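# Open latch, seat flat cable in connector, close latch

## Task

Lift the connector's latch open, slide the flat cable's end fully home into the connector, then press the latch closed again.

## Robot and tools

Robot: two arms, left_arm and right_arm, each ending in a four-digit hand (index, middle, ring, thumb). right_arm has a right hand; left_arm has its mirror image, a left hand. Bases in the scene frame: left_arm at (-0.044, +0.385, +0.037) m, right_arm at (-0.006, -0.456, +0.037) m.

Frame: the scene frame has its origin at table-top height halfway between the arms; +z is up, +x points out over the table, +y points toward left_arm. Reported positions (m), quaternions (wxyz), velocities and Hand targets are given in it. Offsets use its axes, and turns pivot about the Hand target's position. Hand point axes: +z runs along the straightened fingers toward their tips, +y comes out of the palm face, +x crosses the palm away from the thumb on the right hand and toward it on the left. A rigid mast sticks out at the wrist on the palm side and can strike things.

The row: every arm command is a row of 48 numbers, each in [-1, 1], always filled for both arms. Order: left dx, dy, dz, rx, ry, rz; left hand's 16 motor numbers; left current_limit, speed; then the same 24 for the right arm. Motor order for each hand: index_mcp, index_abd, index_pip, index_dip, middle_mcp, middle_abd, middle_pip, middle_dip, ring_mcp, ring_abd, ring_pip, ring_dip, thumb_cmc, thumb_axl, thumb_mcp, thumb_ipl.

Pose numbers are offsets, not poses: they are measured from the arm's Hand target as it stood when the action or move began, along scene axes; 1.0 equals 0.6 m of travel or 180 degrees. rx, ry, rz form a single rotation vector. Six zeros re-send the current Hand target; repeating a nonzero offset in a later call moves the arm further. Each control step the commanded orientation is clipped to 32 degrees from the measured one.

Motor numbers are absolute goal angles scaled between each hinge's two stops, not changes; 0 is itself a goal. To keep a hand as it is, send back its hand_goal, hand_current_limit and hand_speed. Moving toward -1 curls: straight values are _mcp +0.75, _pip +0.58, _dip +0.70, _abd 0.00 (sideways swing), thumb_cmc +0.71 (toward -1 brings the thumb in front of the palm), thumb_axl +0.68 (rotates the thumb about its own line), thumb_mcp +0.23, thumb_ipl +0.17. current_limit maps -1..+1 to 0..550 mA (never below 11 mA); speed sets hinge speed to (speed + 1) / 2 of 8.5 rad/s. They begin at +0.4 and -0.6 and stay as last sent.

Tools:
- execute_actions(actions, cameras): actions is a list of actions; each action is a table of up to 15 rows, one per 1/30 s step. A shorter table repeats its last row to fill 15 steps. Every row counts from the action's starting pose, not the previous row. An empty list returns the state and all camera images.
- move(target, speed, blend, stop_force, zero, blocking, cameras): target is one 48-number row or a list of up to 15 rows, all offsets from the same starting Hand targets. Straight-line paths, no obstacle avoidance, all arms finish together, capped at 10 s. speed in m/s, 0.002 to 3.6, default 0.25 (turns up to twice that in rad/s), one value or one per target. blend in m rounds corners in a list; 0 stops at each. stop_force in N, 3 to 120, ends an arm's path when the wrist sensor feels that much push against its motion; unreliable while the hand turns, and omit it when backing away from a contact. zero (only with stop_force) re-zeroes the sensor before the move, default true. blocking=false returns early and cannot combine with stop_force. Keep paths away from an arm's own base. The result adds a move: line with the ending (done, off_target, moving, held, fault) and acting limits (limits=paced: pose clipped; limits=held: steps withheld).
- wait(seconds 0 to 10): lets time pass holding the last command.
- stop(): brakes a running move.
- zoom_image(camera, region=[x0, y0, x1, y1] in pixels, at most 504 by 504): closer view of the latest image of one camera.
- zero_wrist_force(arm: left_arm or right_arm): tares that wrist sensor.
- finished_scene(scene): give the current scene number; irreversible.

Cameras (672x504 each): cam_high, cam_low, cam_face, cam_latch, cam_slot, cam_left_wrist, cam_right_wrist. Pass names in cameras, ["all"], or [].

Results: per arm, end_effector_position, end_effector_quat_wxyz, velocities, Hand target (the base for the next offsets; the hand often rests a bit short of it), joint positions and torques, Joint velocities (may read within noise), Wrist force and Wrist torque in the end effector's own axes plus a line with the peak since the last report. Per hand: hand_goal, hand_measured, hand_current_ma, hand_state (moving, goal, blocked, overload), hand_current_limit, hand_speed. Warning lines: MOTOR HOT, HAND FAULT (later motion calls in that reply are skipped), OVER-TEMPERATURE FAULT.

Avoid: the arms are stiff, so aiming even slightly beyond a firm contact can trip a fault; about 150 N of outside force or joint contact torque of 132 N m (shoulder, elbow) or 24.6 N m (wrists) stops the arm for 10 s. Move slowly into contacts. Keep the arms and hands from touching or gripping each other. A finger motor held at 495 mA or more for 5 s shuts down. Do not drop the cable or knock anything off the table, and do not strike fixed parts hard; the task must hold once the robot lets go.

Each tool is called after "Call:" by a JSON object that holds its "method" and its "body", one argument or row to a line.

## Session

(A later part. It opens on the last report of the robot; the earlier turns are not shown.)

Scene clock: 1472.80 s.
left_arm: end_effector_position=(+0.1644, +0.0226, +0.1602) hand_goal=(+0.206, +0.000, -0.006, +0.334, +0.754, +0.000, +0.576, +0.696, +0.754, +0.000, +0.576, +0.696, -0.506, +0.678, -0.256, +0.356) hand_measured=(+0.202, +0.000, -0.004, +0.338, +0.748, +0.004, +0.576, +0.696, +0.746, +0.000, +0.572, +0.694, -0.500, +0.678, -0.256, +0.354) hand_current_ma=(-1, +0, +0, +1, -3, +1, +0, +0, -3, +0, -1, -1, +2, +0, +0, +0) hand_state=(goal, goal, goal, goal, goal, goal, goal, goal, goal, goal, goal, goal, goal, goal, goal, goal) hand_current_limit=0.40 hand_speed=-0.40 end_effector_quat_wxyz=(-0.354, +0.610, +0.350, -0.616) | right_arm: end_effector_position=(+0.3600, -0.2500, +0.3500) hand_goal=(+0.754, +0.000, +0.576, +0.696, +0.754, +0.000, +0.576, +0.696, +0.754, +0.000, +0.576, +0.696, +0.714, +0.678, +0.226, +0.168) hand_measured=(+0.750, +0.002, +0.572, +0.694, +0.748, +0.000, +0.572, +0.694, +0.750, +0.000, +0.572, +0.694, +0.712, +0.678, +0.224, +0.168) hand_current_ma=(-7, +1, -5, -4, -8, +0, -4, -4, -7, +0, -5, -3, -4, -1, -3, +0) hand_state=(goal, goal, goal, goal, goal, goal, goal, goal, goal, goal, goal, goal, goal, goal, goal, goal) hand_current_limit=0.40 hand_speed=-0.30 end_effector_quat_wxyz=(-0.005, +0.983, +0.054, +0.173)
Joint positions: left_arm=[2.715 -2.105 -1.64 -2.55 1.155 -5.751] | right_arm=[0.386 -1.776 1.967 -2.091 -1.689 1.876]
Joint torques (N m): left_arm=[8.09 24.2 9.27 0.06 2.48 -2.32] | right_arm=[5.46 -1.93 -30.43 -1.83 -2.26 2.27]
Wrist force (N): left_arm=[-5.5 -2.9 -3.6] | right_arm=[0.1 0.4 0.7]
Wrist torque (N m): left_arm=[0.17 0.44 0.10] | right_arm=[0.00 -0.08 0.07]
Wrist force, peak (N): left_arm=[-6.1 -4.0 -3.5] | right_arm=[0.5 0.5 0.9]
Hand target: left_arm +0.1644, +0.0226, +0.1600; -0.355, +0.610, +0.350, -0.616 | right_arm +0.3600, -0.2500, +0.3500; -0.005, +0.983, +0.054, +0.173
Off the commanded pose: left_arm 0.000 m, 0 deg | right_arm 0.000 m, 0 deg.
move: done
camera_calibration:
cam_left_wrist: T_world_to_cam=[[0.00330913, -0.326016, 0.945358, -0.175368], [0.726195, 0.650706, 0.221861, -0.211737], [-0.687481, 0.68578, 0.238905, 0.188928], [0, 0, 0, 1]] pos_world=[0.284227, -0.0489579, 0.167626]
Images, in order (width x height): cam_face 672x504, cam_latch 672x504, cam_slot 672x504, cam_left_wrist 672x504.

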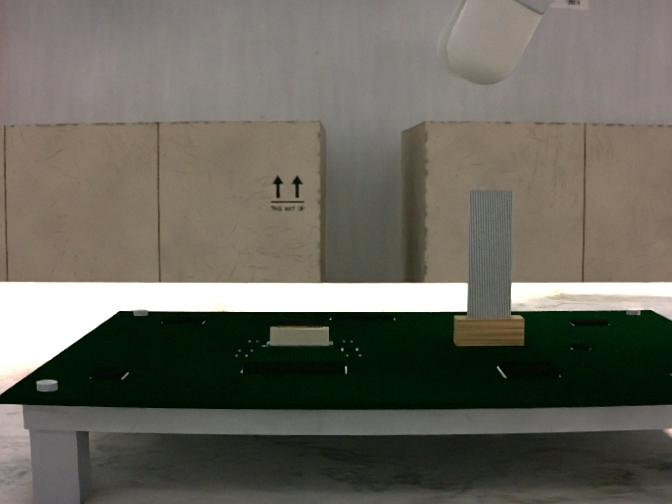

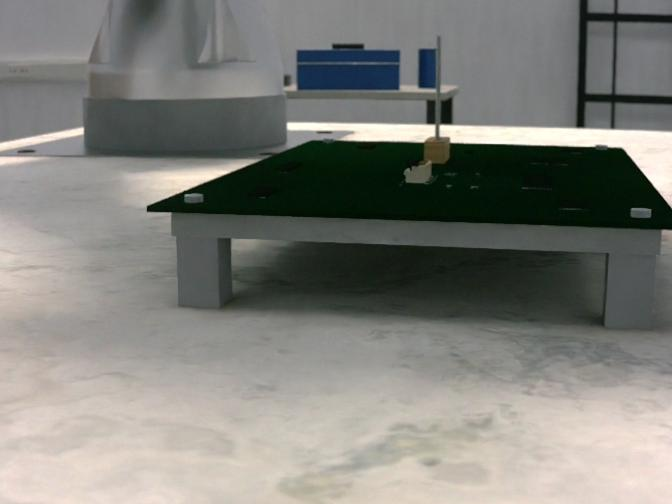

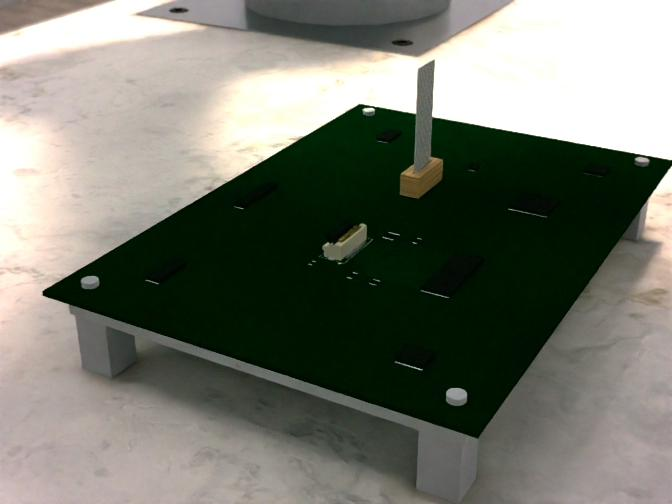

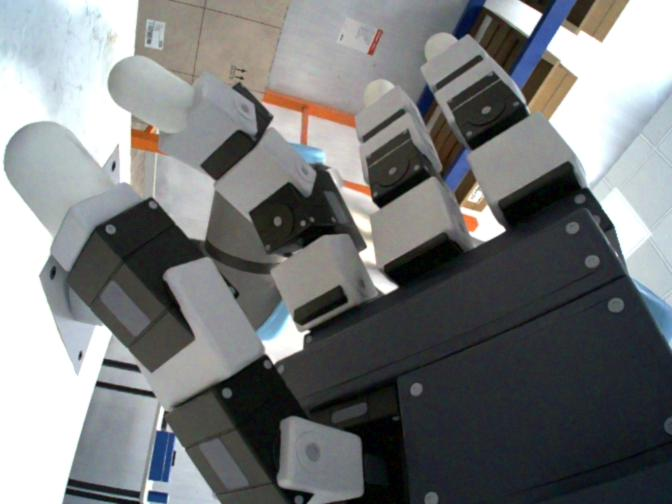

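Call:
{"method": "move", "body": {
  "target": [
    [0,0.0017,-0.0917,0,0,0,0.205,0,-0.007,0.333,0.754,0,0.576,0.696,0.754,0,0.576,0.696,-0.506,0.677,-0.256,0.356,0.4,-0.4,0,0,0,0,0,0,0.754,0,0.576,0.696,0.754,0,0.576,0.696,0.754,0,0.576,0.696,0.714,0.678,0.226,0.168,0.4,-0.3]
  ],
  "speed": 0.08,
  "cameras": ["cam_latch","cam_slot","cam_face","cam_left_wrist"]
}}

Call:
{"method": "zoom_image", "body": {
  "camera": "cam_latch",
  "region": [340, 0, 600, 195]
}}

Scene clock: 1482.53 s.
left_arm: end_effector_position=(+0.1644, +0.0236, +0.1051) hand_goal=(+0.206, +0.000, -0.006, +0.334, +0.754, +0.000, +0.576, +0.696, +0.754, +0.000, +0.576, +0.696, -0.506, +0.678, -0.256, +0.356) hand_measured=(+0.202, +0.000, -0.004, +0.338, +0.748, +0.004, +0.576, +0.696, +0.746, +0.000, +0.572, +0.694, -0.500, +0.678, -0.256, +0.354) hand_current_ma=(-1, +0, +0, +1, -3, +1, +0, +0, -3, +0, -1, -1, +2, +0, +0, +0) hand_state=(goal, goal, goal, goal, goal, goal, goal, goal, goal, goal, goal, goal, goal, goal, goal, goal) hand_current_limit=0.40 hand_speed=-0.40 end_effector_quat_wxyz=(-0.355, +0.610, +0.350, -0.616) | right_arm: end_effector_position=(+0.3600, -0.2500, +0.3500) hand_goal=(+0.754, +0.000, +0.576, +0.696, +0.754, +0.000, +0.576, +0.696, +0.754, +0.000, +0.576, +0.696, +0.714, +0.678, +0.226, +0.168) hand_measured=(+0.750, +0.002, +0.572, +0.694, +0.748, +0.000, +0.572, +0.694, +0.750, +0.000, +0.572, +0.694, +0.712, +0.678, +0.224, +0.168) hand_current_ma=(-7, +1, -5, -4, -8, +0, -4, -4, -7, +0, -5, -3, -4, -1, -3, +0) hand_state=(goal, goal, goal, goal, goal, goal, goal, goal, goal, goal, goal, goal, goal, goal, goal, goal) hand_current_limit=0.40 hand_speed=-0.30 end_effector_quat_wxyz=(-0.005, +0.983, +0.054, +0.173)
Joint positions: left_arm=[2.717 -2.184 -1.68 -2.43 1.157 -5.751] | right_arm=[0.386 -1.776 1.967 -2.091 -1.689 1.876]
Joint torques (N m): left_arm=[6.06 26.33 7.24 -0.22 2.55 -2.34] | right_arm=[5.11 -2.27 -30.31 -1.94 -2.35 2.17]
Wrist force (N): left_arm=[-5.8 -3.1 -3.6] | right_arm=[0.2 0.3 0.5]
Wrist torque (N m): left_arm=[0.15 0.48 0.07] | right_arm=[0.02 -0.09 0.09]
Wrist force, peak (N): left_arm=[-5.8 -3.5 -3.6] | right_arm=[0.4 0.3 0.9]
Hand target: left_arm +0.1644, +0.0236, +0.1050; -0.355, +0.610, +0.350, -0.616 | right_arm +0.3600, -0.2500, +0.3500; -0.005, +0.983, +0.054, +0.173
Off the commanded pose: left_arm 0.000 m, 0 deg | right_arm 0.000 m, 0 deg.
move: done
camera_calibration:
cam_left_wrist: T_world_to_cam=[[0.0033742, -0.326081, 0.945336, -0.123066], [0.72621, 0.650691, 0.221855, -0.200189], [-0.687464, 0.685764, 0.238999, 0.201366], [0, 0, 0, 1]] pos_world=[0.284227, -0.0479578, 0.112626]
Images, in order (width x height): cam_face 672x504, cam_latch 672x504, cam_slot 672x504, cam_left_wrist 672x504.

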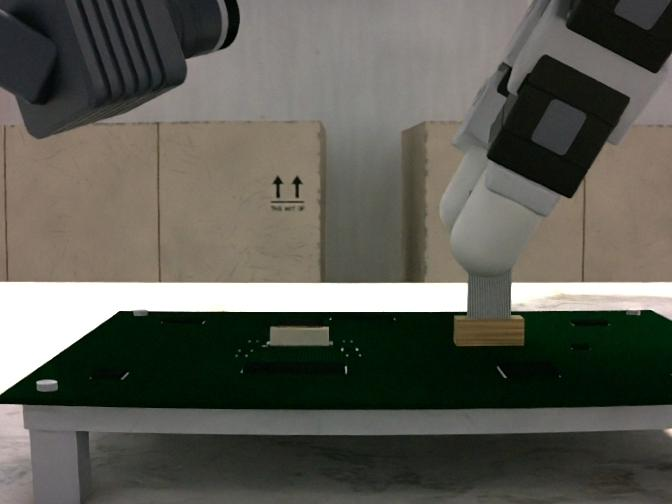

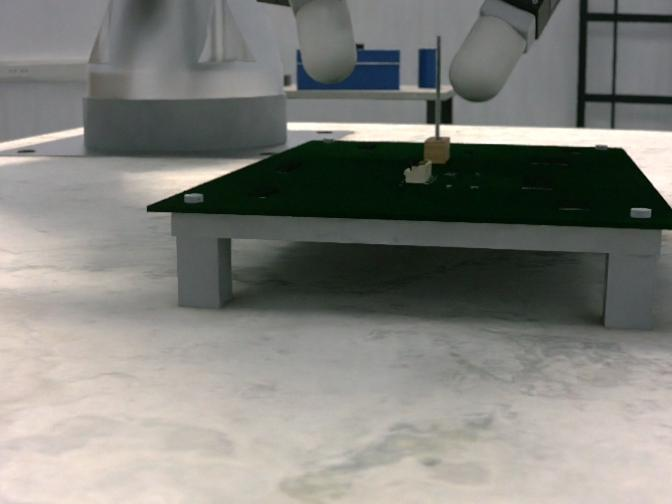

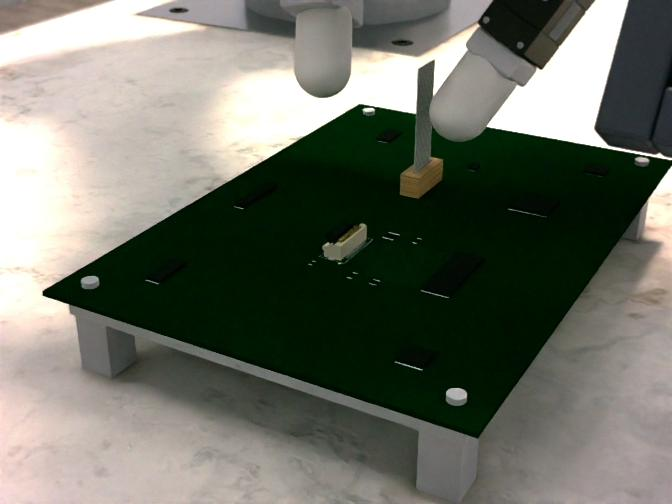

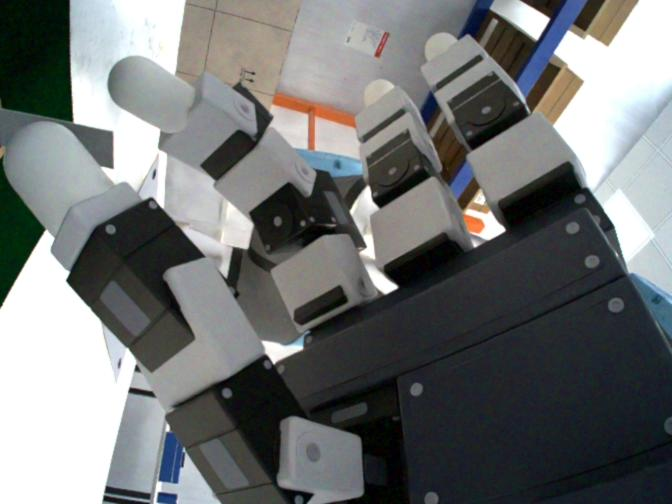

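Scaled by 1.938 from the camera's 672x504 image, which has a finer 960x720 frame.

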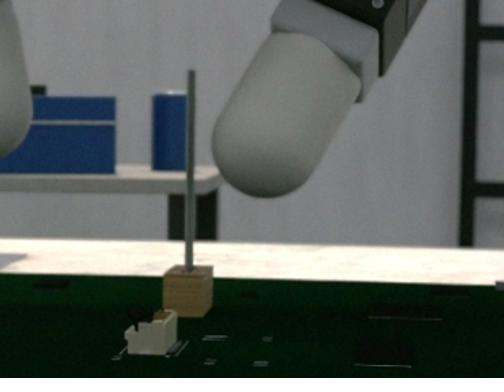

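Call:
{"method": "move", "body": {
  "target": [
    [-0.005,0,0,0,0,0,0.0,0,-0.007,0.333,0.754,0,0.576,0.696,0.754,0,0.576,0.696,-0.506,0.677,-0.256,0.356,0.4,-0.8,0,0,0,0,0,0,0.754,0,0.576,0.696,0.754,0,0.576,0.696,0.754,0,0.576,0.696,0.714,0.678,0.226,0.168,0.4,-0.3]
  ],
  "speed": 0.02,
  "cameras": ["cam_latch","cam_slot","cam_face"]
}}

Call:
{"method": "zoom_image", "body": {
  "camera": "cam_latch",
  "region": [370, 20, 510, 185]
}}

Call:
{"method": "zoom_image", "body": {
  "camera": "cam_slot",
  "region": [330, 20, 520, 220]
}}

Scene clock: 1498.60 s.
left_arm: end_effector_position=(+0.1615, +0.0236, +0.1050) hand_goal=(+0.000, +0.000, -0.006, +0.334, +0.754, +0.000, +0.576, +0.696, +0.754, +0.000, +0.576, +0.696, -0.506, +0.678, -0.256, +0.356) hand_measured=(-0.002, +0.000, -0.004, +0.338, +0.748, +0.004, +0.576, +0.696, +0.746, +0.000, +0.572, +0.694, -0.500, +0.678, -0.256, +0.354) hand_current_ma=(+0, +0, +0, +1, -3, +1, +0, +0, -3, +0, -1, -1, +2, +0, +0, +0) hand_state=(goal, goal, goal, goal, goal, goal, goal, goal, goal, goal, goal, goal, goal, goal, goal, goal) hand_current_limit=0.40 hand_speed=-0.80 end_effector_quat_wxyz=(-0.355, +0.610, +0.350, -0.616) | right_arm: end_effector_position=(+0.3600, -0.2500, +0.3500) hand_goal=(+0.754, +0.000, +0.576, +0.696, +0.754, +0.000, +0.576, +0.696, +0.754, +0.000, +0.576, +0.696, +0.714, +0.678, +0.226, +0.168) hand_measured=(+0.750, +0.002, +0.572, +0.694, +0.748, +0.000, +0.572, +0.694, +0.750, +0.000, +0.572, +0.694, +0.712, +0.678, +0.224, +0.168) hand_current_ma=(-7, +1, -5, -4, -8, +0, -4, -4, -7, +0, -5, -3, -4, -1, -3, +0) hand_state=(goal, goal, goal, goal, goal, goal, goal, goal, goal, goal, goal, goal, goal, goal, goal, goal) hand_current_limit=0.40 hand_speed=-0.30 end_effector_quat_wxyz=(-0.005, +0.983, +0.054, +0.173)
Joint positions: left_arm=[2.714 -2.18 -1.688 -2.427 1.155 -5.751] | right_arm=[0.386 -1.776 1.967 -2.091 -1.689 1.876]
Joint torques (N m): left_arm=[-6.1 47.84 6.95 0.01 -2.77 -1.47] | right_arm=[5.13 -2.37 -30.01 -1.8 -2.31 2.25]
Wrist force (N): left_arm=[-5.6 -3.0 -3.5] | right_arm=[0.0 0.3 0.6]
Wrist torque (N m): left_arm=[0.17 0.46 0.08] | right_arm=[0.01 -0.07 0.07]
Wrist force, peak (N): left_arm=[-5.9 -3.1 -3.6] | right_arm=[0.3 0.5 0.9]
Hand target: left_arm +0.1614, +0.0236, +0.1050; -0.355, +0.610, +0.350, -0.616 | right_arm +0.3600, -0.2500, +0.3500; -0.005, +0.983, +0.054, +0.173
Off the commanded pose: left_arm 0.000 m, 0 deg | right_arm 0.000 m, 0 deg.
move: done
Images, in order (width x height): cam_face 672x504, cam_latch 672x504, cam_slot 672x504.

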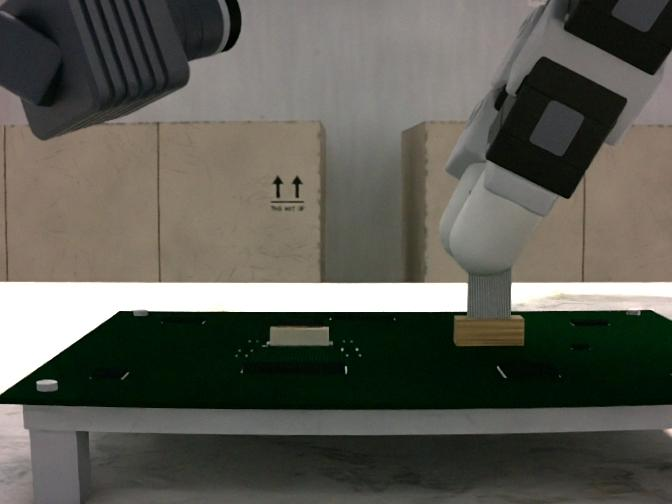

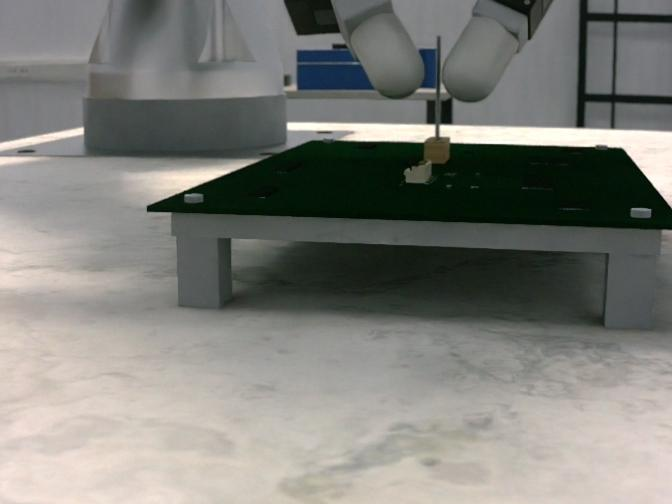

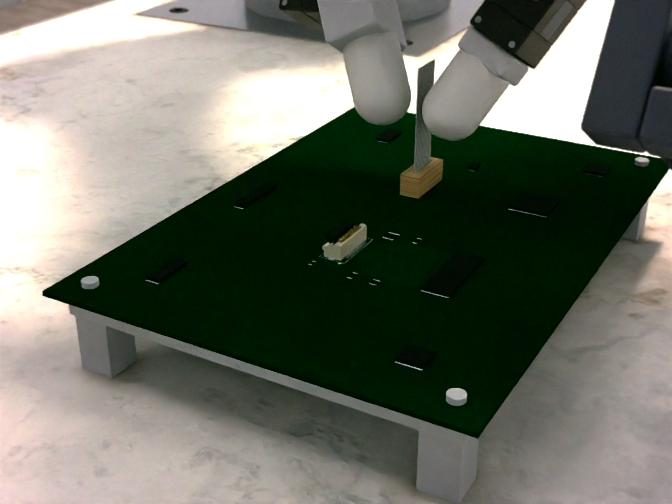

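Scaled by 3.055 from the camera's 672x504 image, which has a finer 960x720 frame.

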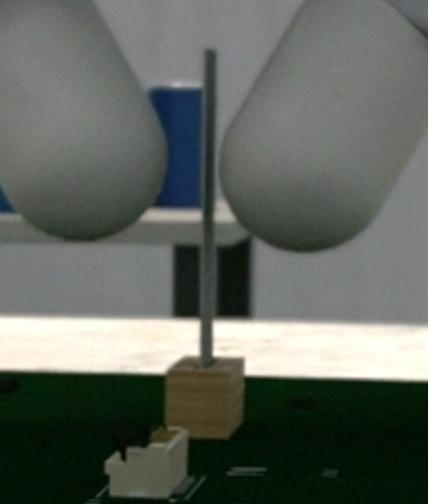

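Scaled by 2.520 from the camera's 672x504 image, which has a finer 960x720 frame.

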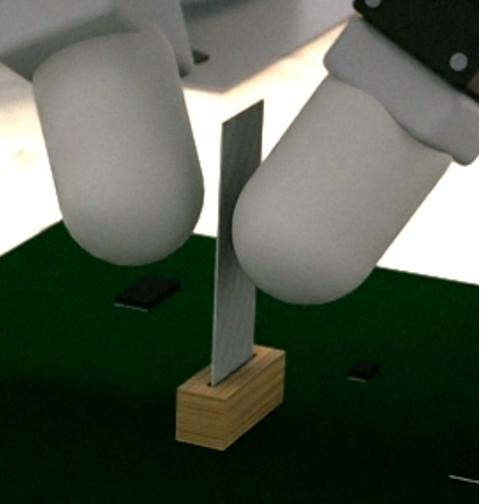

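Call:
{"method": "move", "body": {
  "target": [
    [-0.0005,0.005,0,0,0,0,0.0,0,-0.007,0.333,0.754,0,0.576,0.696,0.754,0,0.576,0.696,-0.506,0.677,-0.256,0.356,0.4,-0.9,0,0,0,0,0,0,0.754,0,0.576,0.696,0.754,0,0.576,0.696,0.754,0,0.576,0.696,0.714,0.678,0.226,0.168,0.4,-0.3],
    [-0.0005,0.005,0,0,0,0,-0.096,0,-0.007,0.333,0.754,0,0.576,0.696,0.754,0,0.576,0.696,-0.506,0.677,-0.256,0.356,0.4,-0.9,0,0,0,0,0,0,0.754,0,0.576,0.696,0.754,0,0.576,0.696,0.754,0,0.576,0.696,0.714,0.678,0.226,0.168,0.4,-0.3]
  ],
  "speed": 0.02,
  "cameras": ["cam_latch","cam_slot","cam_face"]
}}

Call:
{"method": "zoom_image", "body": {
  "camera": "cam_latch",
  "region": [370, 20, 510, 185]
}}

Call:
{"method": "zoom_image", "body": {
  "camera": "cam_slot",
  "region": [330, 20, 520, 220]
}}

Scene clock: 1519.10 s.
left_arm: end_effector_position=(+0.1611, +0.0266, +0.1050) hand_goal=(-0.096, +0.000, -0.006, +0.334, +0.754, +0.000, +0.576, +0.696, +0.754, +0.000, +0.576, +0.696, -0.506, +0.678, -0.256, +0.356) hand_measured=(-0.062, +0.000, +0.004, +0.338, +0.748, +0.004, +0.576, +0.696, +0.746, +0.000, +0.572, +0.694, -0.500, +0.678, -0.248, +0.360) hand_current_ma=(+44, +0, +5, +1, -3, +1, +0, +0, -3, +0, -1, -1, +2, +0, +5, +1) hand_state=(blocked, goal, goal, goal, goal, goal, goal, goal, goal, goal, goal, goal, goal, goal, goal, goal) hand_current_limit=0.40 hand_speed=-0.90 end_effector_quat_wxyz=(-0.355, +0.610, +0.350, -0.616) | right_arm: end_effector_position=(+0.3600, -0.2500, +0.3500) hand_goal=(+0.754, +0.000, +0.576, +0.696, +0.754, +0.000, +0.576, +0.696, +0.754, +0.000, +0.576, +0.696, +0.714, +0.678, +0.226, +0.168) hand_measured=(+0.750, +0.002, +0.572, +0.694, +0.748, +0.000, +0.572, +0.694, +0.750, +0.000, +0.572, +0.694, +0.712, +0.678, +0.224, +0.168) hand_current_ma=(-7, +1, -5, -4, -8, +0, -4, -4, -7, +0, -5, -3, -4, -1, -3, +0) hand_state=(goal, goal, goal, goal, goal, goal, goal, goal, goal, goal, goal, goal, goal, goal, goal, goal) hand_current_limit=0.40 hand_speed=-0.30 end_effector_quat_wxyz=(-0.005, +0.983, +0.054, +0.173)
Joint positions: left_arm=[2.719 -2.176 -1.695 -2.423 1.16 -5.751] | right_arm=[0.386 -1.776 1.967 -2.091 -1.689 1.876]
Joint torques (N m): left_arm=[7.02 47.93 6.22 0.23 2.61 -2.35] | right_arm=[5.37 -2.51 -29.91 -1.93 -2.2 2.27]
Wrist force (N): left_arm=[-6.2 -4.4 -3.6] | right_arm=[0.2 0.4 0.7]
Wrist torque (N m): left_arm=[0.10 0.50 0.05] | right_arm=[0.00 -0.09 0.08]
Wrist force, peak (N): left_arm=[-6.2 -4.4 -3.6] | right_arm=[0.3 0.5 0.9]
Hand target: left_arm +0.1611, +0.0266, +0.1050; -0.355, +0.610, +0.350, -0.616 | right_arm +0.3600, -0.2500, +0.3500; -0.005, +0.983, +0.054, +0.173
Off the commanded pose: left_arm 0.000 m, 0 deg | right_arm 0.000 m, 0 deg.
move: done
Images, in order (width x height): cam_face 672x504, cam_latch 672x504, cam_slot 672x504.

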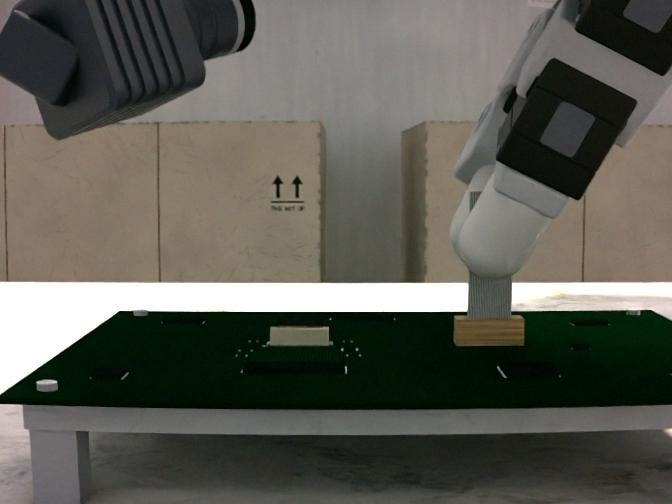

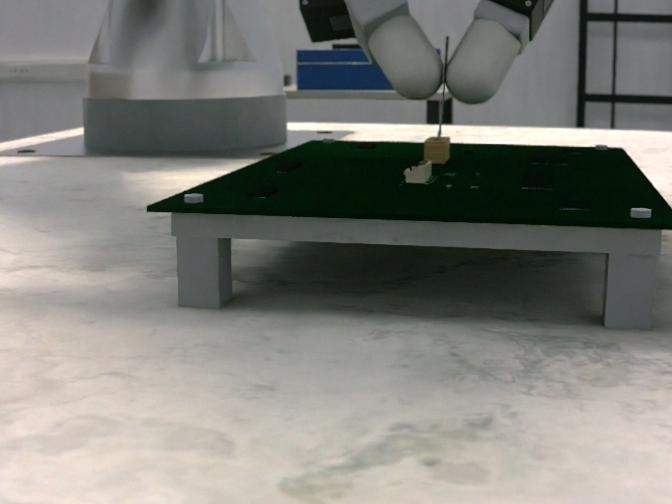

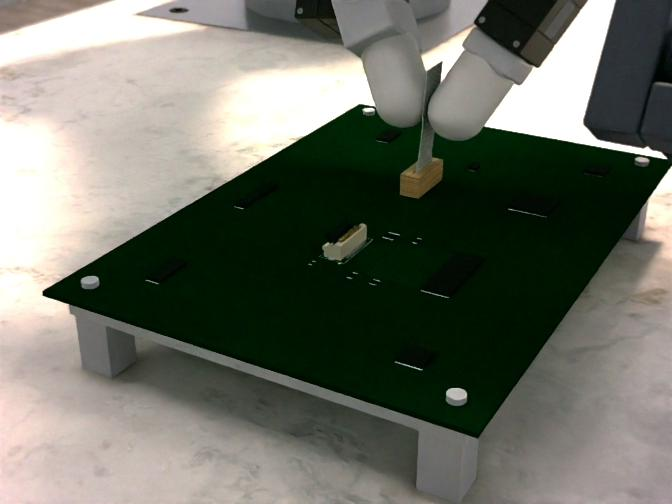

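Scaled by 3.055 from the camera's 672x504 image, which has a finer 960x720 frame.

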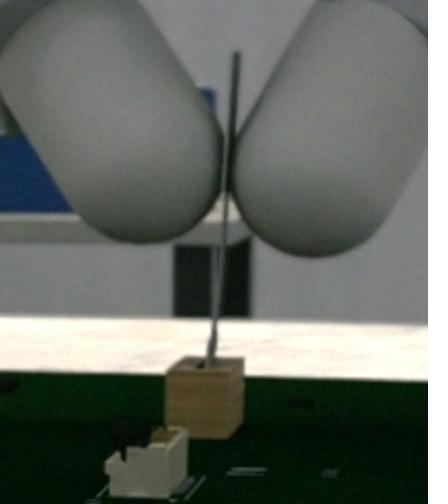

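Scaled by 2.520 from the camera's 672x504 image, which has a finer 960x720 frame.

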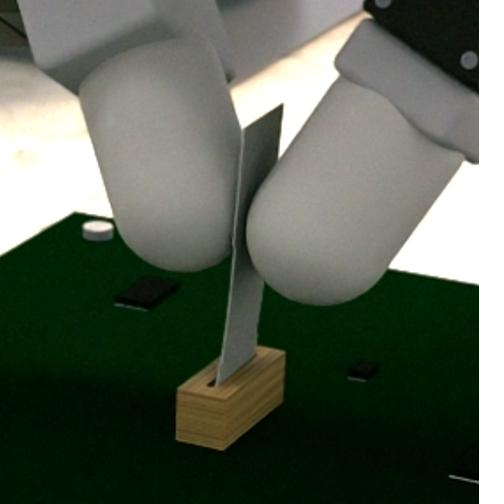

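Call:
{"method": "move", "body": {
  "target": [
    [0,0,0,0,0,0,0.03,0,-0.007,0.333,0.754,0,0.576,0.696,0.754,0,0.576,0.696,-0.506,0.677,-0.256,0.356,0.4,-0.85,0,0,0,0,0,0,0.754,0,0.576,0.696,0.754,0,0.576,0.696,0.754,0,0.576,0.696,0.714,0.678,0.226,0.168,0.4,-0.3],
    [-0.003,0,-0.011,0,0,0,0.03,0,-0.007,0.333,0.754,0,0.576,0.696,0.754,0,0.576,0.696,-0.506,0.677,-0.256,0.356,0.4,-0.85,0,0,0,0,0,0,0.754,0,0.576,0.696,0.754,0,0.576,0.696,0.754,0,0.576,0.696,0.714,0.678,0.226,0.168,0.4,-0.3],
    [-0.003,0,-0.011,0,0,0,-0.096,0,-0.007,0.333,0.754,0,0.576,0.696,0.754,0,0.576,0.696,-0.506,0.677,-0.256,0.356,0.4,-0.9,0,0,0,0,0,0,0.754,0,0.576,0.696,0.754,0,0.576,0.696,0.754,0,0.576,0.696,0.714,0.678,0.226,0.168,0.4,-0.3]
  ],
  "speed": 0.03,
  "cameras": ["cam_latch","cam_slot","cam_face"]
}}

Call:
{"method": "zoom_image", "body": {
  "camera": "cam_latch",
  "region": [370, 20, 510, 185]
}}

Call:
{"method": "zoom_image", "body": {
  "camera": "cam_slot",
  "region": [330, 20, 520, 220]
}}

Scene clock: 1539.23 s.
left_arm: end_effector_position=(+0.1593, +0.0266, +0.0984) hand_goal=(-0.096, +0.000, -0.006, +0.334, +0.754, +0.000, +0.576, +0.696, +0.754, +0.000, +0.576, +0.696, -0.506, +0.678, -0.256, +0.356) hand_measured=(-0.062, +0.000, +0.002, +0.338, +0.748, +0.004, +0.576, +0.696, +0.746, +0.000, +0.572, +0.694, -0.500, +0.678, -0.248, +0.360) hand_current_ma=(+45, +0, +4, +1, -3, +1, +0, +0, -3, +0, -1, -1, +2, +0, +6, +1) hand_state=(blocked, goal, goal, goal, goal, goal, goal, goal, goal, goal, goal, goal, goal, goal, goal, goal) hand_current_limit=0.40 hand_speed=-0.90 end_effector_quat_wxyz=(-0.355, +0.610, +0.350, -0.616) | right_arm: end_effector_position=(+0.3600, -0.2500, +0.3500) hand_goal=(+0.754, +0.000, +0.576, +0.696, +0.754, +0.000, +0.576, +0.696, +0.754, +0.000, +0.576, +0.696, +0.714, +0.678, +0.226, +0.168) hand_measured=(+0.750, +0.002, +0.572, +0.694, +0.748, +0.000, +0.572, +0.694, +0.750, +0.000, +0.572, +0.694, +0.712, +0.678, +0.224, +0.168) hand_current_ma=(-7, +1, -5, -4, -8, +0, -4, -4, -7, +0, -5, -3, -4, -1, -3, +0) hand_state=(goal, goal, goal, goal, goal, goal, goal, goal, goal, goal, goal, goal, goal, goal, goal, goal) hand_current_limit=0.40 hand_speed=-0.30 end_effector_quat_wxyz=(-0.005, +0.983, +0.054, +0.173)
Joint positions: left_arm=[2.718 -2.184 -1.703 -2.407 1.158 -5.751] | right_arm=[0.386 -1.776 1.967 -2.091 -1.689 1.876]
Joint torques (N m): left_arm=[-5.47 26.36 6.52 -0.15 -2.62 -0.95] | right_arm=[5.57 -2.15 -29.94 -1.95 -2.33 2.26]
Wrist force (N): left_arm=[-6.4 -4.6 -3.8] | right_arm=[0.1 0.5 0.8]
Wrist torque (N m): left_arm=[0.09 0.51 0.03] | right_arm=[0.01 -0.08 0.07]
Wrist force, peak (N): left_arm=[-6.4 -4.9 -3.6] | right_arm=[0.3 0.6 0.8]
Hand target: left_arm +0.1593, +0.0266, +0.0984; -0.355, +0.610, +0.350, -0.616 | right_arm +0.3600, -0.2500, +0.3500; -0.005, +0.983, +0.054, +0.173
Off the commanded pose: left_arm 0.000 m, 0 deg | right_arm 0.000 m, 0 deg.
move: done
Images, in order (width x height): cam_face 672x504, cam_latch 672x504, cam_slot 672x504.

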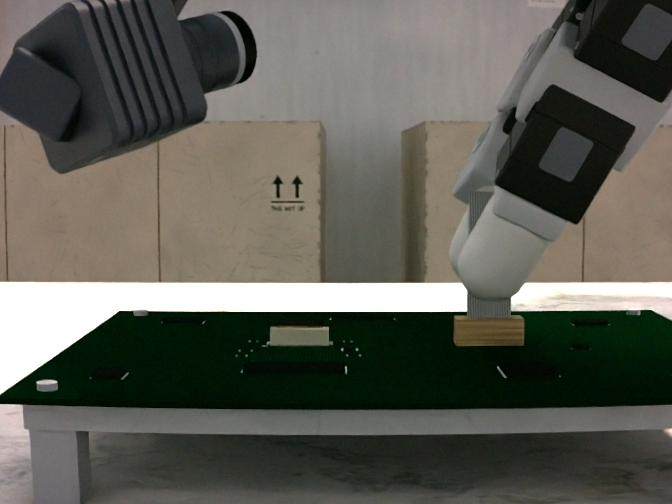

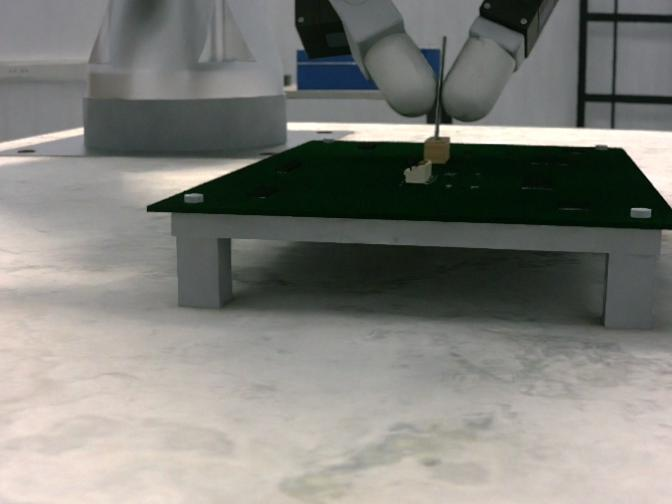

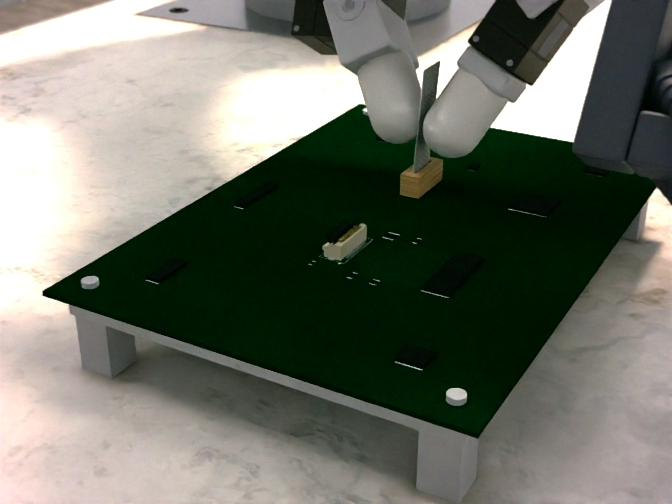

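Scaled by 3.055 from the camera's 672x504 image, which has a finer 960x720 frame.

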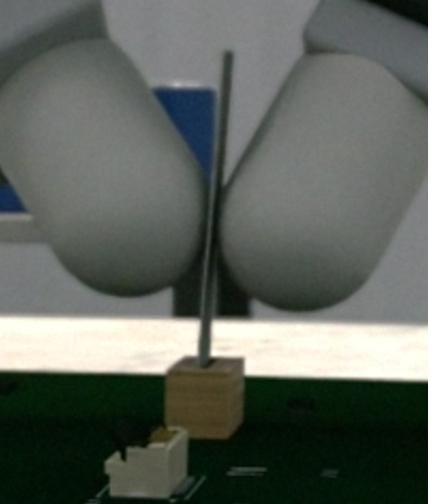

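Scaled by 2.520 from the camera's 672x504 image, which has a finer 960x720 frame.

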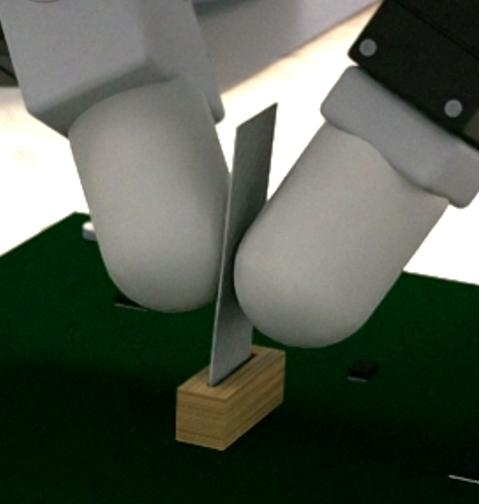

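Call:
{"method": "move", "body": {
  "target": [
    [0,0,0,0,0,0,-0.18,0,-0.007,0.333,0.754,0,0.576,0.696,0.754,0,0.576,0.696,-0.506,0.677,-0.256,0.356,0.4,-0.9,0,0,0,0,0,0,0.754,0,0.576,0.696,0.754,0,0.576,0.696,0.754,0,0.576,0.696,0.714,0.678,0.226,0.168,0.4,-0.3],
    [0,0,0.02,0,0,0,-0.18,0,-0.007,0.333,0.754,0,0.576,0.696,0.754,0,0.576,0.696,-0.506,0.677,-0.256,0.356,0.4,-0.9,0,0,0,0,0,0,0.754,0,0.576,0.696,0.754,0,0.576,0.696,0.754,0,0.576,0.696,0.714,0.678,0.226,0.168,0.4,-0.3]
  ],
  "speed": 0.03,
  "cameras": ["cam_latch","cam_slot","cam_face"]
}}

Call:
{"method": "zoom_image", "body": {
  "camera": "cam_latch",
  "region": [370, 0, 510, 165]
}}

Call:
{"method": "zoom_image", "body": {
  "camera": "cam_slot",
  "region": [330, 0, 520, 200]
}}

Scene clock: 1564.37 s.
left_arm: end_effector_position=(+0.1593, +0.0266, +0.1103) hand_goal=(-0.180, +0.000, -0.006, +0.334, +0.754, +0.000, +0.576, +0.696, +0.754, +0.000, +0.576, +0.696, -0.506, +0.678, -0.256, +0.356) hand_measured=(-0.100, -0.002, +0.022, +0.348, +0.748, +0.004, +0.576, +0.696, +0.746, +0.000, +0.572, +0.694, -0.500, +0.678, -0.232, +0.368) hand_current_ma=(+172, +0, +30, +9, -3, +1, +0, +0, -3, +0, -1, -1, +2, +0, +36, +12) hand_state=(blocked, goal, blocked, goal, goal, goal, goal, goal, goal, goal, goal, goal, goal, goal, blocked, goal) hand_current_limit=0.40 hand_speed=-0.90 end_effector_quat_wxyz=(-0.355, +0.610, +0.350, -0.616) | right_arm: end_effector_position=(+0.3600, -0.2500, +0.3500) hand_goal=(+0.754, +0.000, +0.576, +0.696, +0.754, +0.000, +0.576, +0.696, +0.754, +0.000, +0.576, +0.696, +0.714, +0.678, +0.226, +0.168) hand_measured=(+0.750, +0.002, +0.572, +0.694, +0.748, +0.000, +0.572, +0.694, +0.750, +0.000, +0.572, +0.694, +0.712, +0.678, +0.224, +0.168) hand_current_ma=(-7, +1, -5, -4, -8, +0, -4, -4, -7, +0, -5, -3, -4, -1, -3, +0) hand_state=(goal, goal, goal, goal, goal, goal, goal, goal, goal, goal, goal, goal, goal, goal, goal, goal) hand_current_limit=0.40 hand_speed=-0.30 end_effector_quat_wxyz=(-0.005, +0.983, +0.054, +0.173)
Joint positions: left_arm=[2.718 -2.165 -1.697 -2.433 1.158 -5.751] | right_arm=[0.386 -1.776 1.967 -2.091 -1.689 1.876]
Joint torques (N m): left_arm=[-5.62 47.65 22.45 -3.44 -2.59 0.72] | right_arm=[5.58 -1.98 -30.7 -2.08 -2.18 2.25]
Wrist force (N): left_arm=[-5.7 -3.1 -3.5] | right_arm=[0.1 0.2 0.7]
Wrist torque (N m): left_arm=[0.17 0.47 0.06] | right_arm=[-0.01 -0.07 0.07]
Wrist force, peak (N): left_arm=[-6.7 -6.0 -3.9] | right_arm=[0.1 0.7 0.8]
Hand target: left_arm +0.1593, +0.0266, +0.1104; -0.355, +0.610, +0.350, -0.616 | right_arm +0.3600, -0.2500, +0.3500; -0.005, +0.983, +0.054, +0.173
Off the commanded pose: left_arm 0.000 m, 0 deg | right_arm 0.000 m, 0 deg.
move: done
Images, in order (width x height): cam_face 672x504, cam_latch 672x504, cam_slot 672x504.

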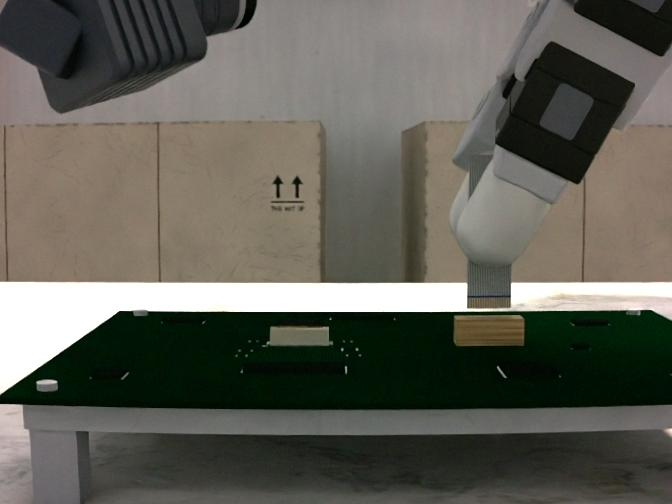

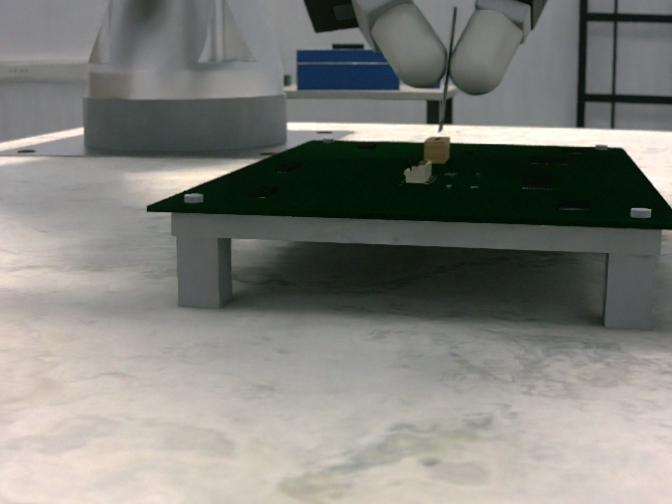

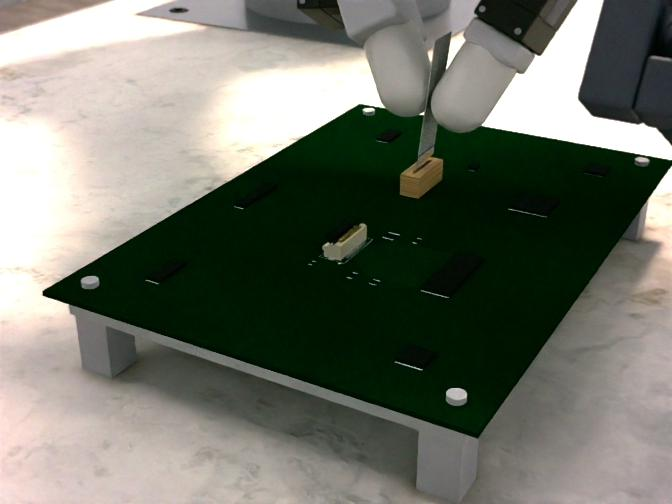

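Scaled by 3.055 from the camera's 672x504 image, which has a finer 960x720 frame.

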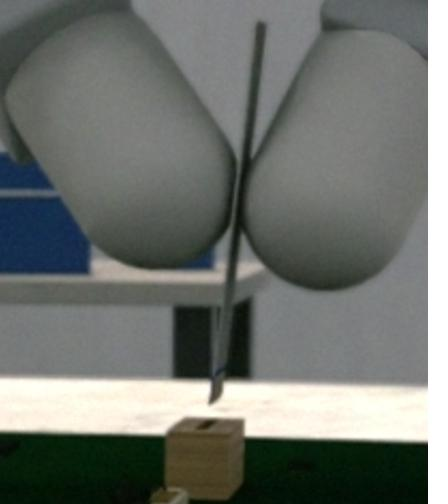

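Scaled by 2.520 from the camera's 672x504 image, which has a finer 960x720 frame.

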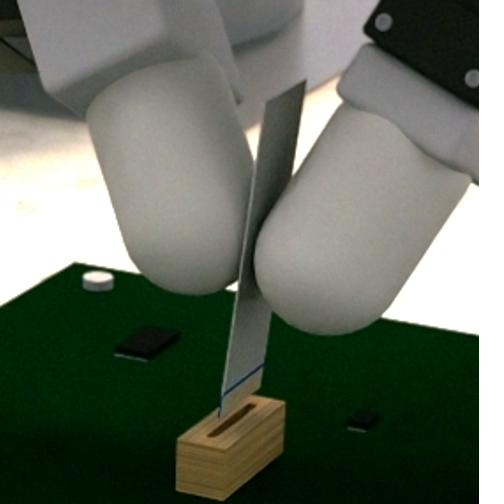

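Call:
{"method": "move", "body": {
  "target": [
    [0,0,0.01,0,0,0,-0.18,0,-0.007,0.333,0.754,0,0.576,0.696,0.754,0,0.576,0.696,-0.506,0.677,-0.256,0.356,0.4,-0.9,0,0,0,0,0,0,0.754,0,0.576,0.696,0.754,0,0.576,0.696,0.754,0,0.576,0.696,0.714,0.678,0.226,0.168,0.4,-0.3],
    [-0.0122,-0.0955,0.004,0,-0.0378,0,-0.18,0,-0.007,0.333,0.754,0,0.576,0.696,0.754,0,0.576,0.696,-0.506,0.677,-0.256,0.356,0.4,-0.9,0,0,0,0,0,0,0.754,0,0.576,0.696,0.754,0,0.576,0.696,0.754,0,0.576,0.696,0.714,0.678,0.226,0.168,0.4,-0.3]
  ],
  "speed": 0.05,
  "cameras": ["cam_latch","cam_slot","cam_face","cam_left_wrist"]
}}

Call:
{"method": "zoom_image", "body": {
  "camera": "cam_latch",
  "region": [350, 20, 490, 190]
}}

Call:
{"method": "zoom_image", "body": {
  "camera": "cam_slot",
  "region": [280, 90, 440, 270]
}}

Call:
{"method": "zoom_image", "body": {
  "camera": "cam_face",
  "region": [220, 220, 380, 370]
}}

Scene clock: 1625.30 s.
left_arm: end_effector_position=(+0.1520, -0.0306, +0.1128) hand_goal=(-0.180, +0.000, -0.006, +0.334, +0.754, +0.000, +0.576, +0.696, +0.754, +0.000, +0.576, +0.696, -0.506, +0.678, -0.256, +0.356) hand_measured=(-0.100, -0.002, +0.022, +0.348, +0.748, +0.004, +0.576, +0.696, +0.746, +0.000, +0.572, +0.694, -0.500, +0.678, -0.232, +0.368) hand_current_ma=(+172, +0, +30, +9, -3, +1, +0, +0, -3, +0, -1, -1, +2, +0, +36, +12) hand_state=(blocked, goal, blocked, goal, goal, goal, goal, goal, goal, goal, goal, goal, goal, goal, blocked, goal) hand_current_limit=0.40 hand_speed=-0.90 end_effector_quat_wxyz=(-0.333, +0.645, +0.371, -0.579) | right_arm: end_effector_position=(+0.3600, -0.2500, +0.3500) hand_goal=(+0.754, +0.000, +0.576, +0.696, +0.754, +0.000, +0.576, +0.696, +0.754, +0.000, +0.576, +0.696, +0.714, +0.678, +0.226, +0.168) hand_measured=(+0.750, +0.002, +0.572, +0.694, +0.748, +0.000, +0.572, +0.694, +0.750, +0.000, +0.572, +0.694, +0.712, +0.678, +0.224, +0.168) hand_current_ma=(-7, +1, -5, -4, -8, +0, -4, -4, -7, +0, -5, -3, -4, -1, -3, +0) hand_state=(goal, goal, goal, goal, goal, goal, goal, goal, goal, goal, goal, goal, goal, goal, goal, goal) hand_current_limit=0.40 hand_speed=-0.30 end_effector_quat_wxyz=(-0.005, +0.983, +0.054, +0.173)
Joint positions: left_arm=[2.608 -2.141 -1.645 -2.372 1.052 -5.818] | right_arm=[0.386 -1.776 1.967 -2.091 -1.689 1.876]
Joint torques (N m): left_arm=[-4.79 48.87 27.43 0.65 -2.58 -2.21] | right_arm=[5.26 -2.62 -29.97 -2.01 -2.25 2.2]
Wrist force (N): left_arm=[-5.5 -3.1 -3.7] | right_arm=[0.3 0.3 0.5]
Wrist torque (N m): left_arm=[0.16 0.40 0.10] | right_arm=[0.01 -0.09 0.09]
Wrist force, peak (N): left_arm=[-5.9 -3.1 -3.7] | right_arm=[0.2 0.5 1.0]
Hand target: left_arm +0.1520, -0.0307, +0.1128; -0.333, +0.646, +0.371, -0.579 | right_arm +0.3600, -0.2500, +0.3500; -0.005, +0.983, +0.054, +0.173
Off the commanded pose: left_arm 0.000 m, 0 deg | right_arm 0.000 m, 0 deg.
move: done
camera_calibration:
cam_left_wrist: T_world_to_cam=[[-0.108395, -0.326023, 0.939127, -0.130206], [0.694883, 0.65072, 0.306105, -0.162379], [-0.710907, 0.685764, 0.156014, 0.241003], [0, 0, 0, 1]] pos_world=[0.270052, -0.102058, 0.134385]
Images, in order (width x height): cam_face 672x504, cam_latch 672x504, cam_slot 672x504, cam_left_wrist 672x504.

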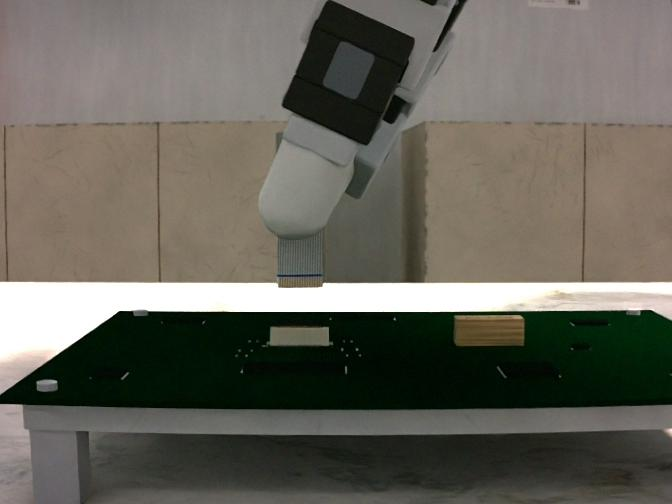

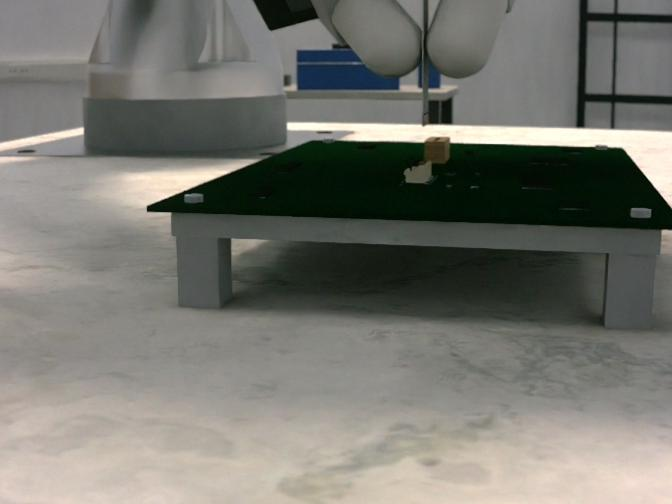

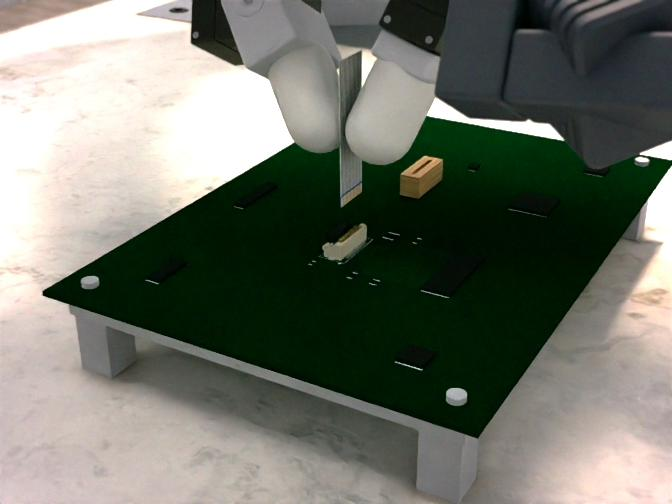

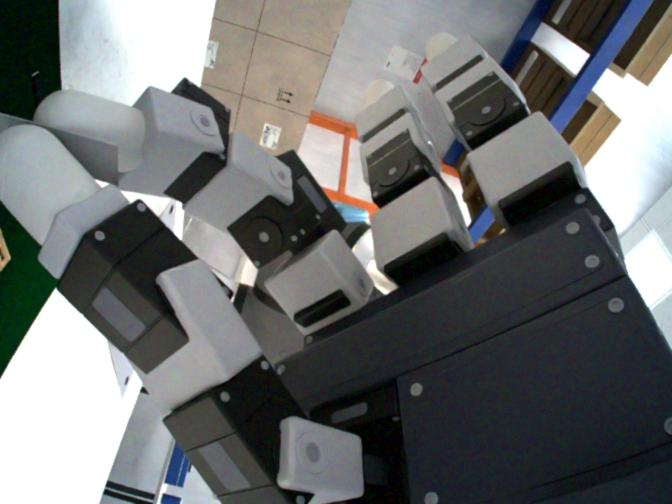

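Scaled by 2.965 from the camera's 672x504 image, which has a finer 960x720 frame.

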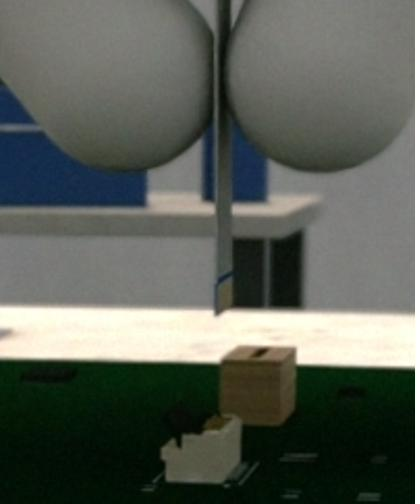

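Scaled by 2.800 from the camera's 672x504 image, which has a finer 960x720 frame.

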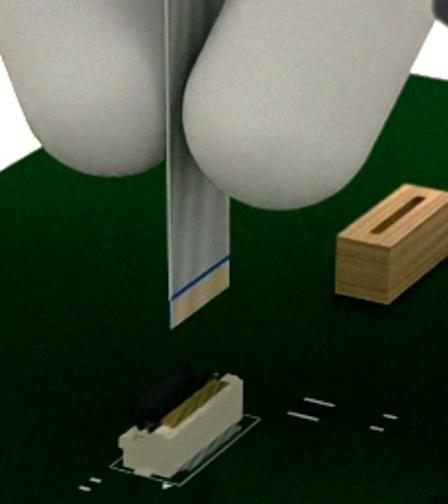

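Scaled by 3.150 from the camera's 672x504 image, which has a finer 960x720 frame.

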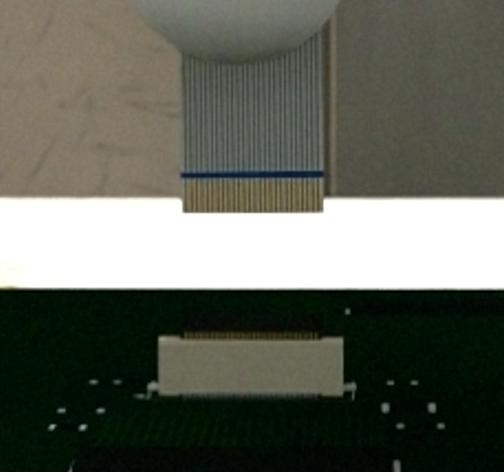

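Call:
{"method": "zoom_image", "body": {
  "camera": "cam_latch",
  "region": [396, 110, 444, 188]
}}

Call:
{"method": "zoom_image", "body": {
  "camera": "cam_slot",
  "region": [316, 180, 380, 264]
}}

Scaled by 6.462 from the camera's 672x504 image, which has a finer 960x720 frame.

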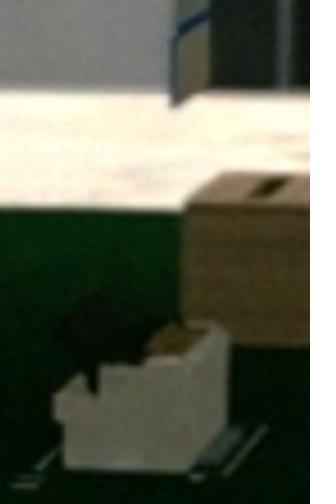

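Scaled by 6.000 from the camera's 672x504 image, which has a finer 960x720 frame.

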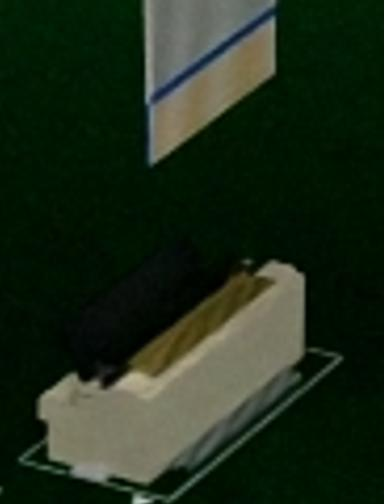

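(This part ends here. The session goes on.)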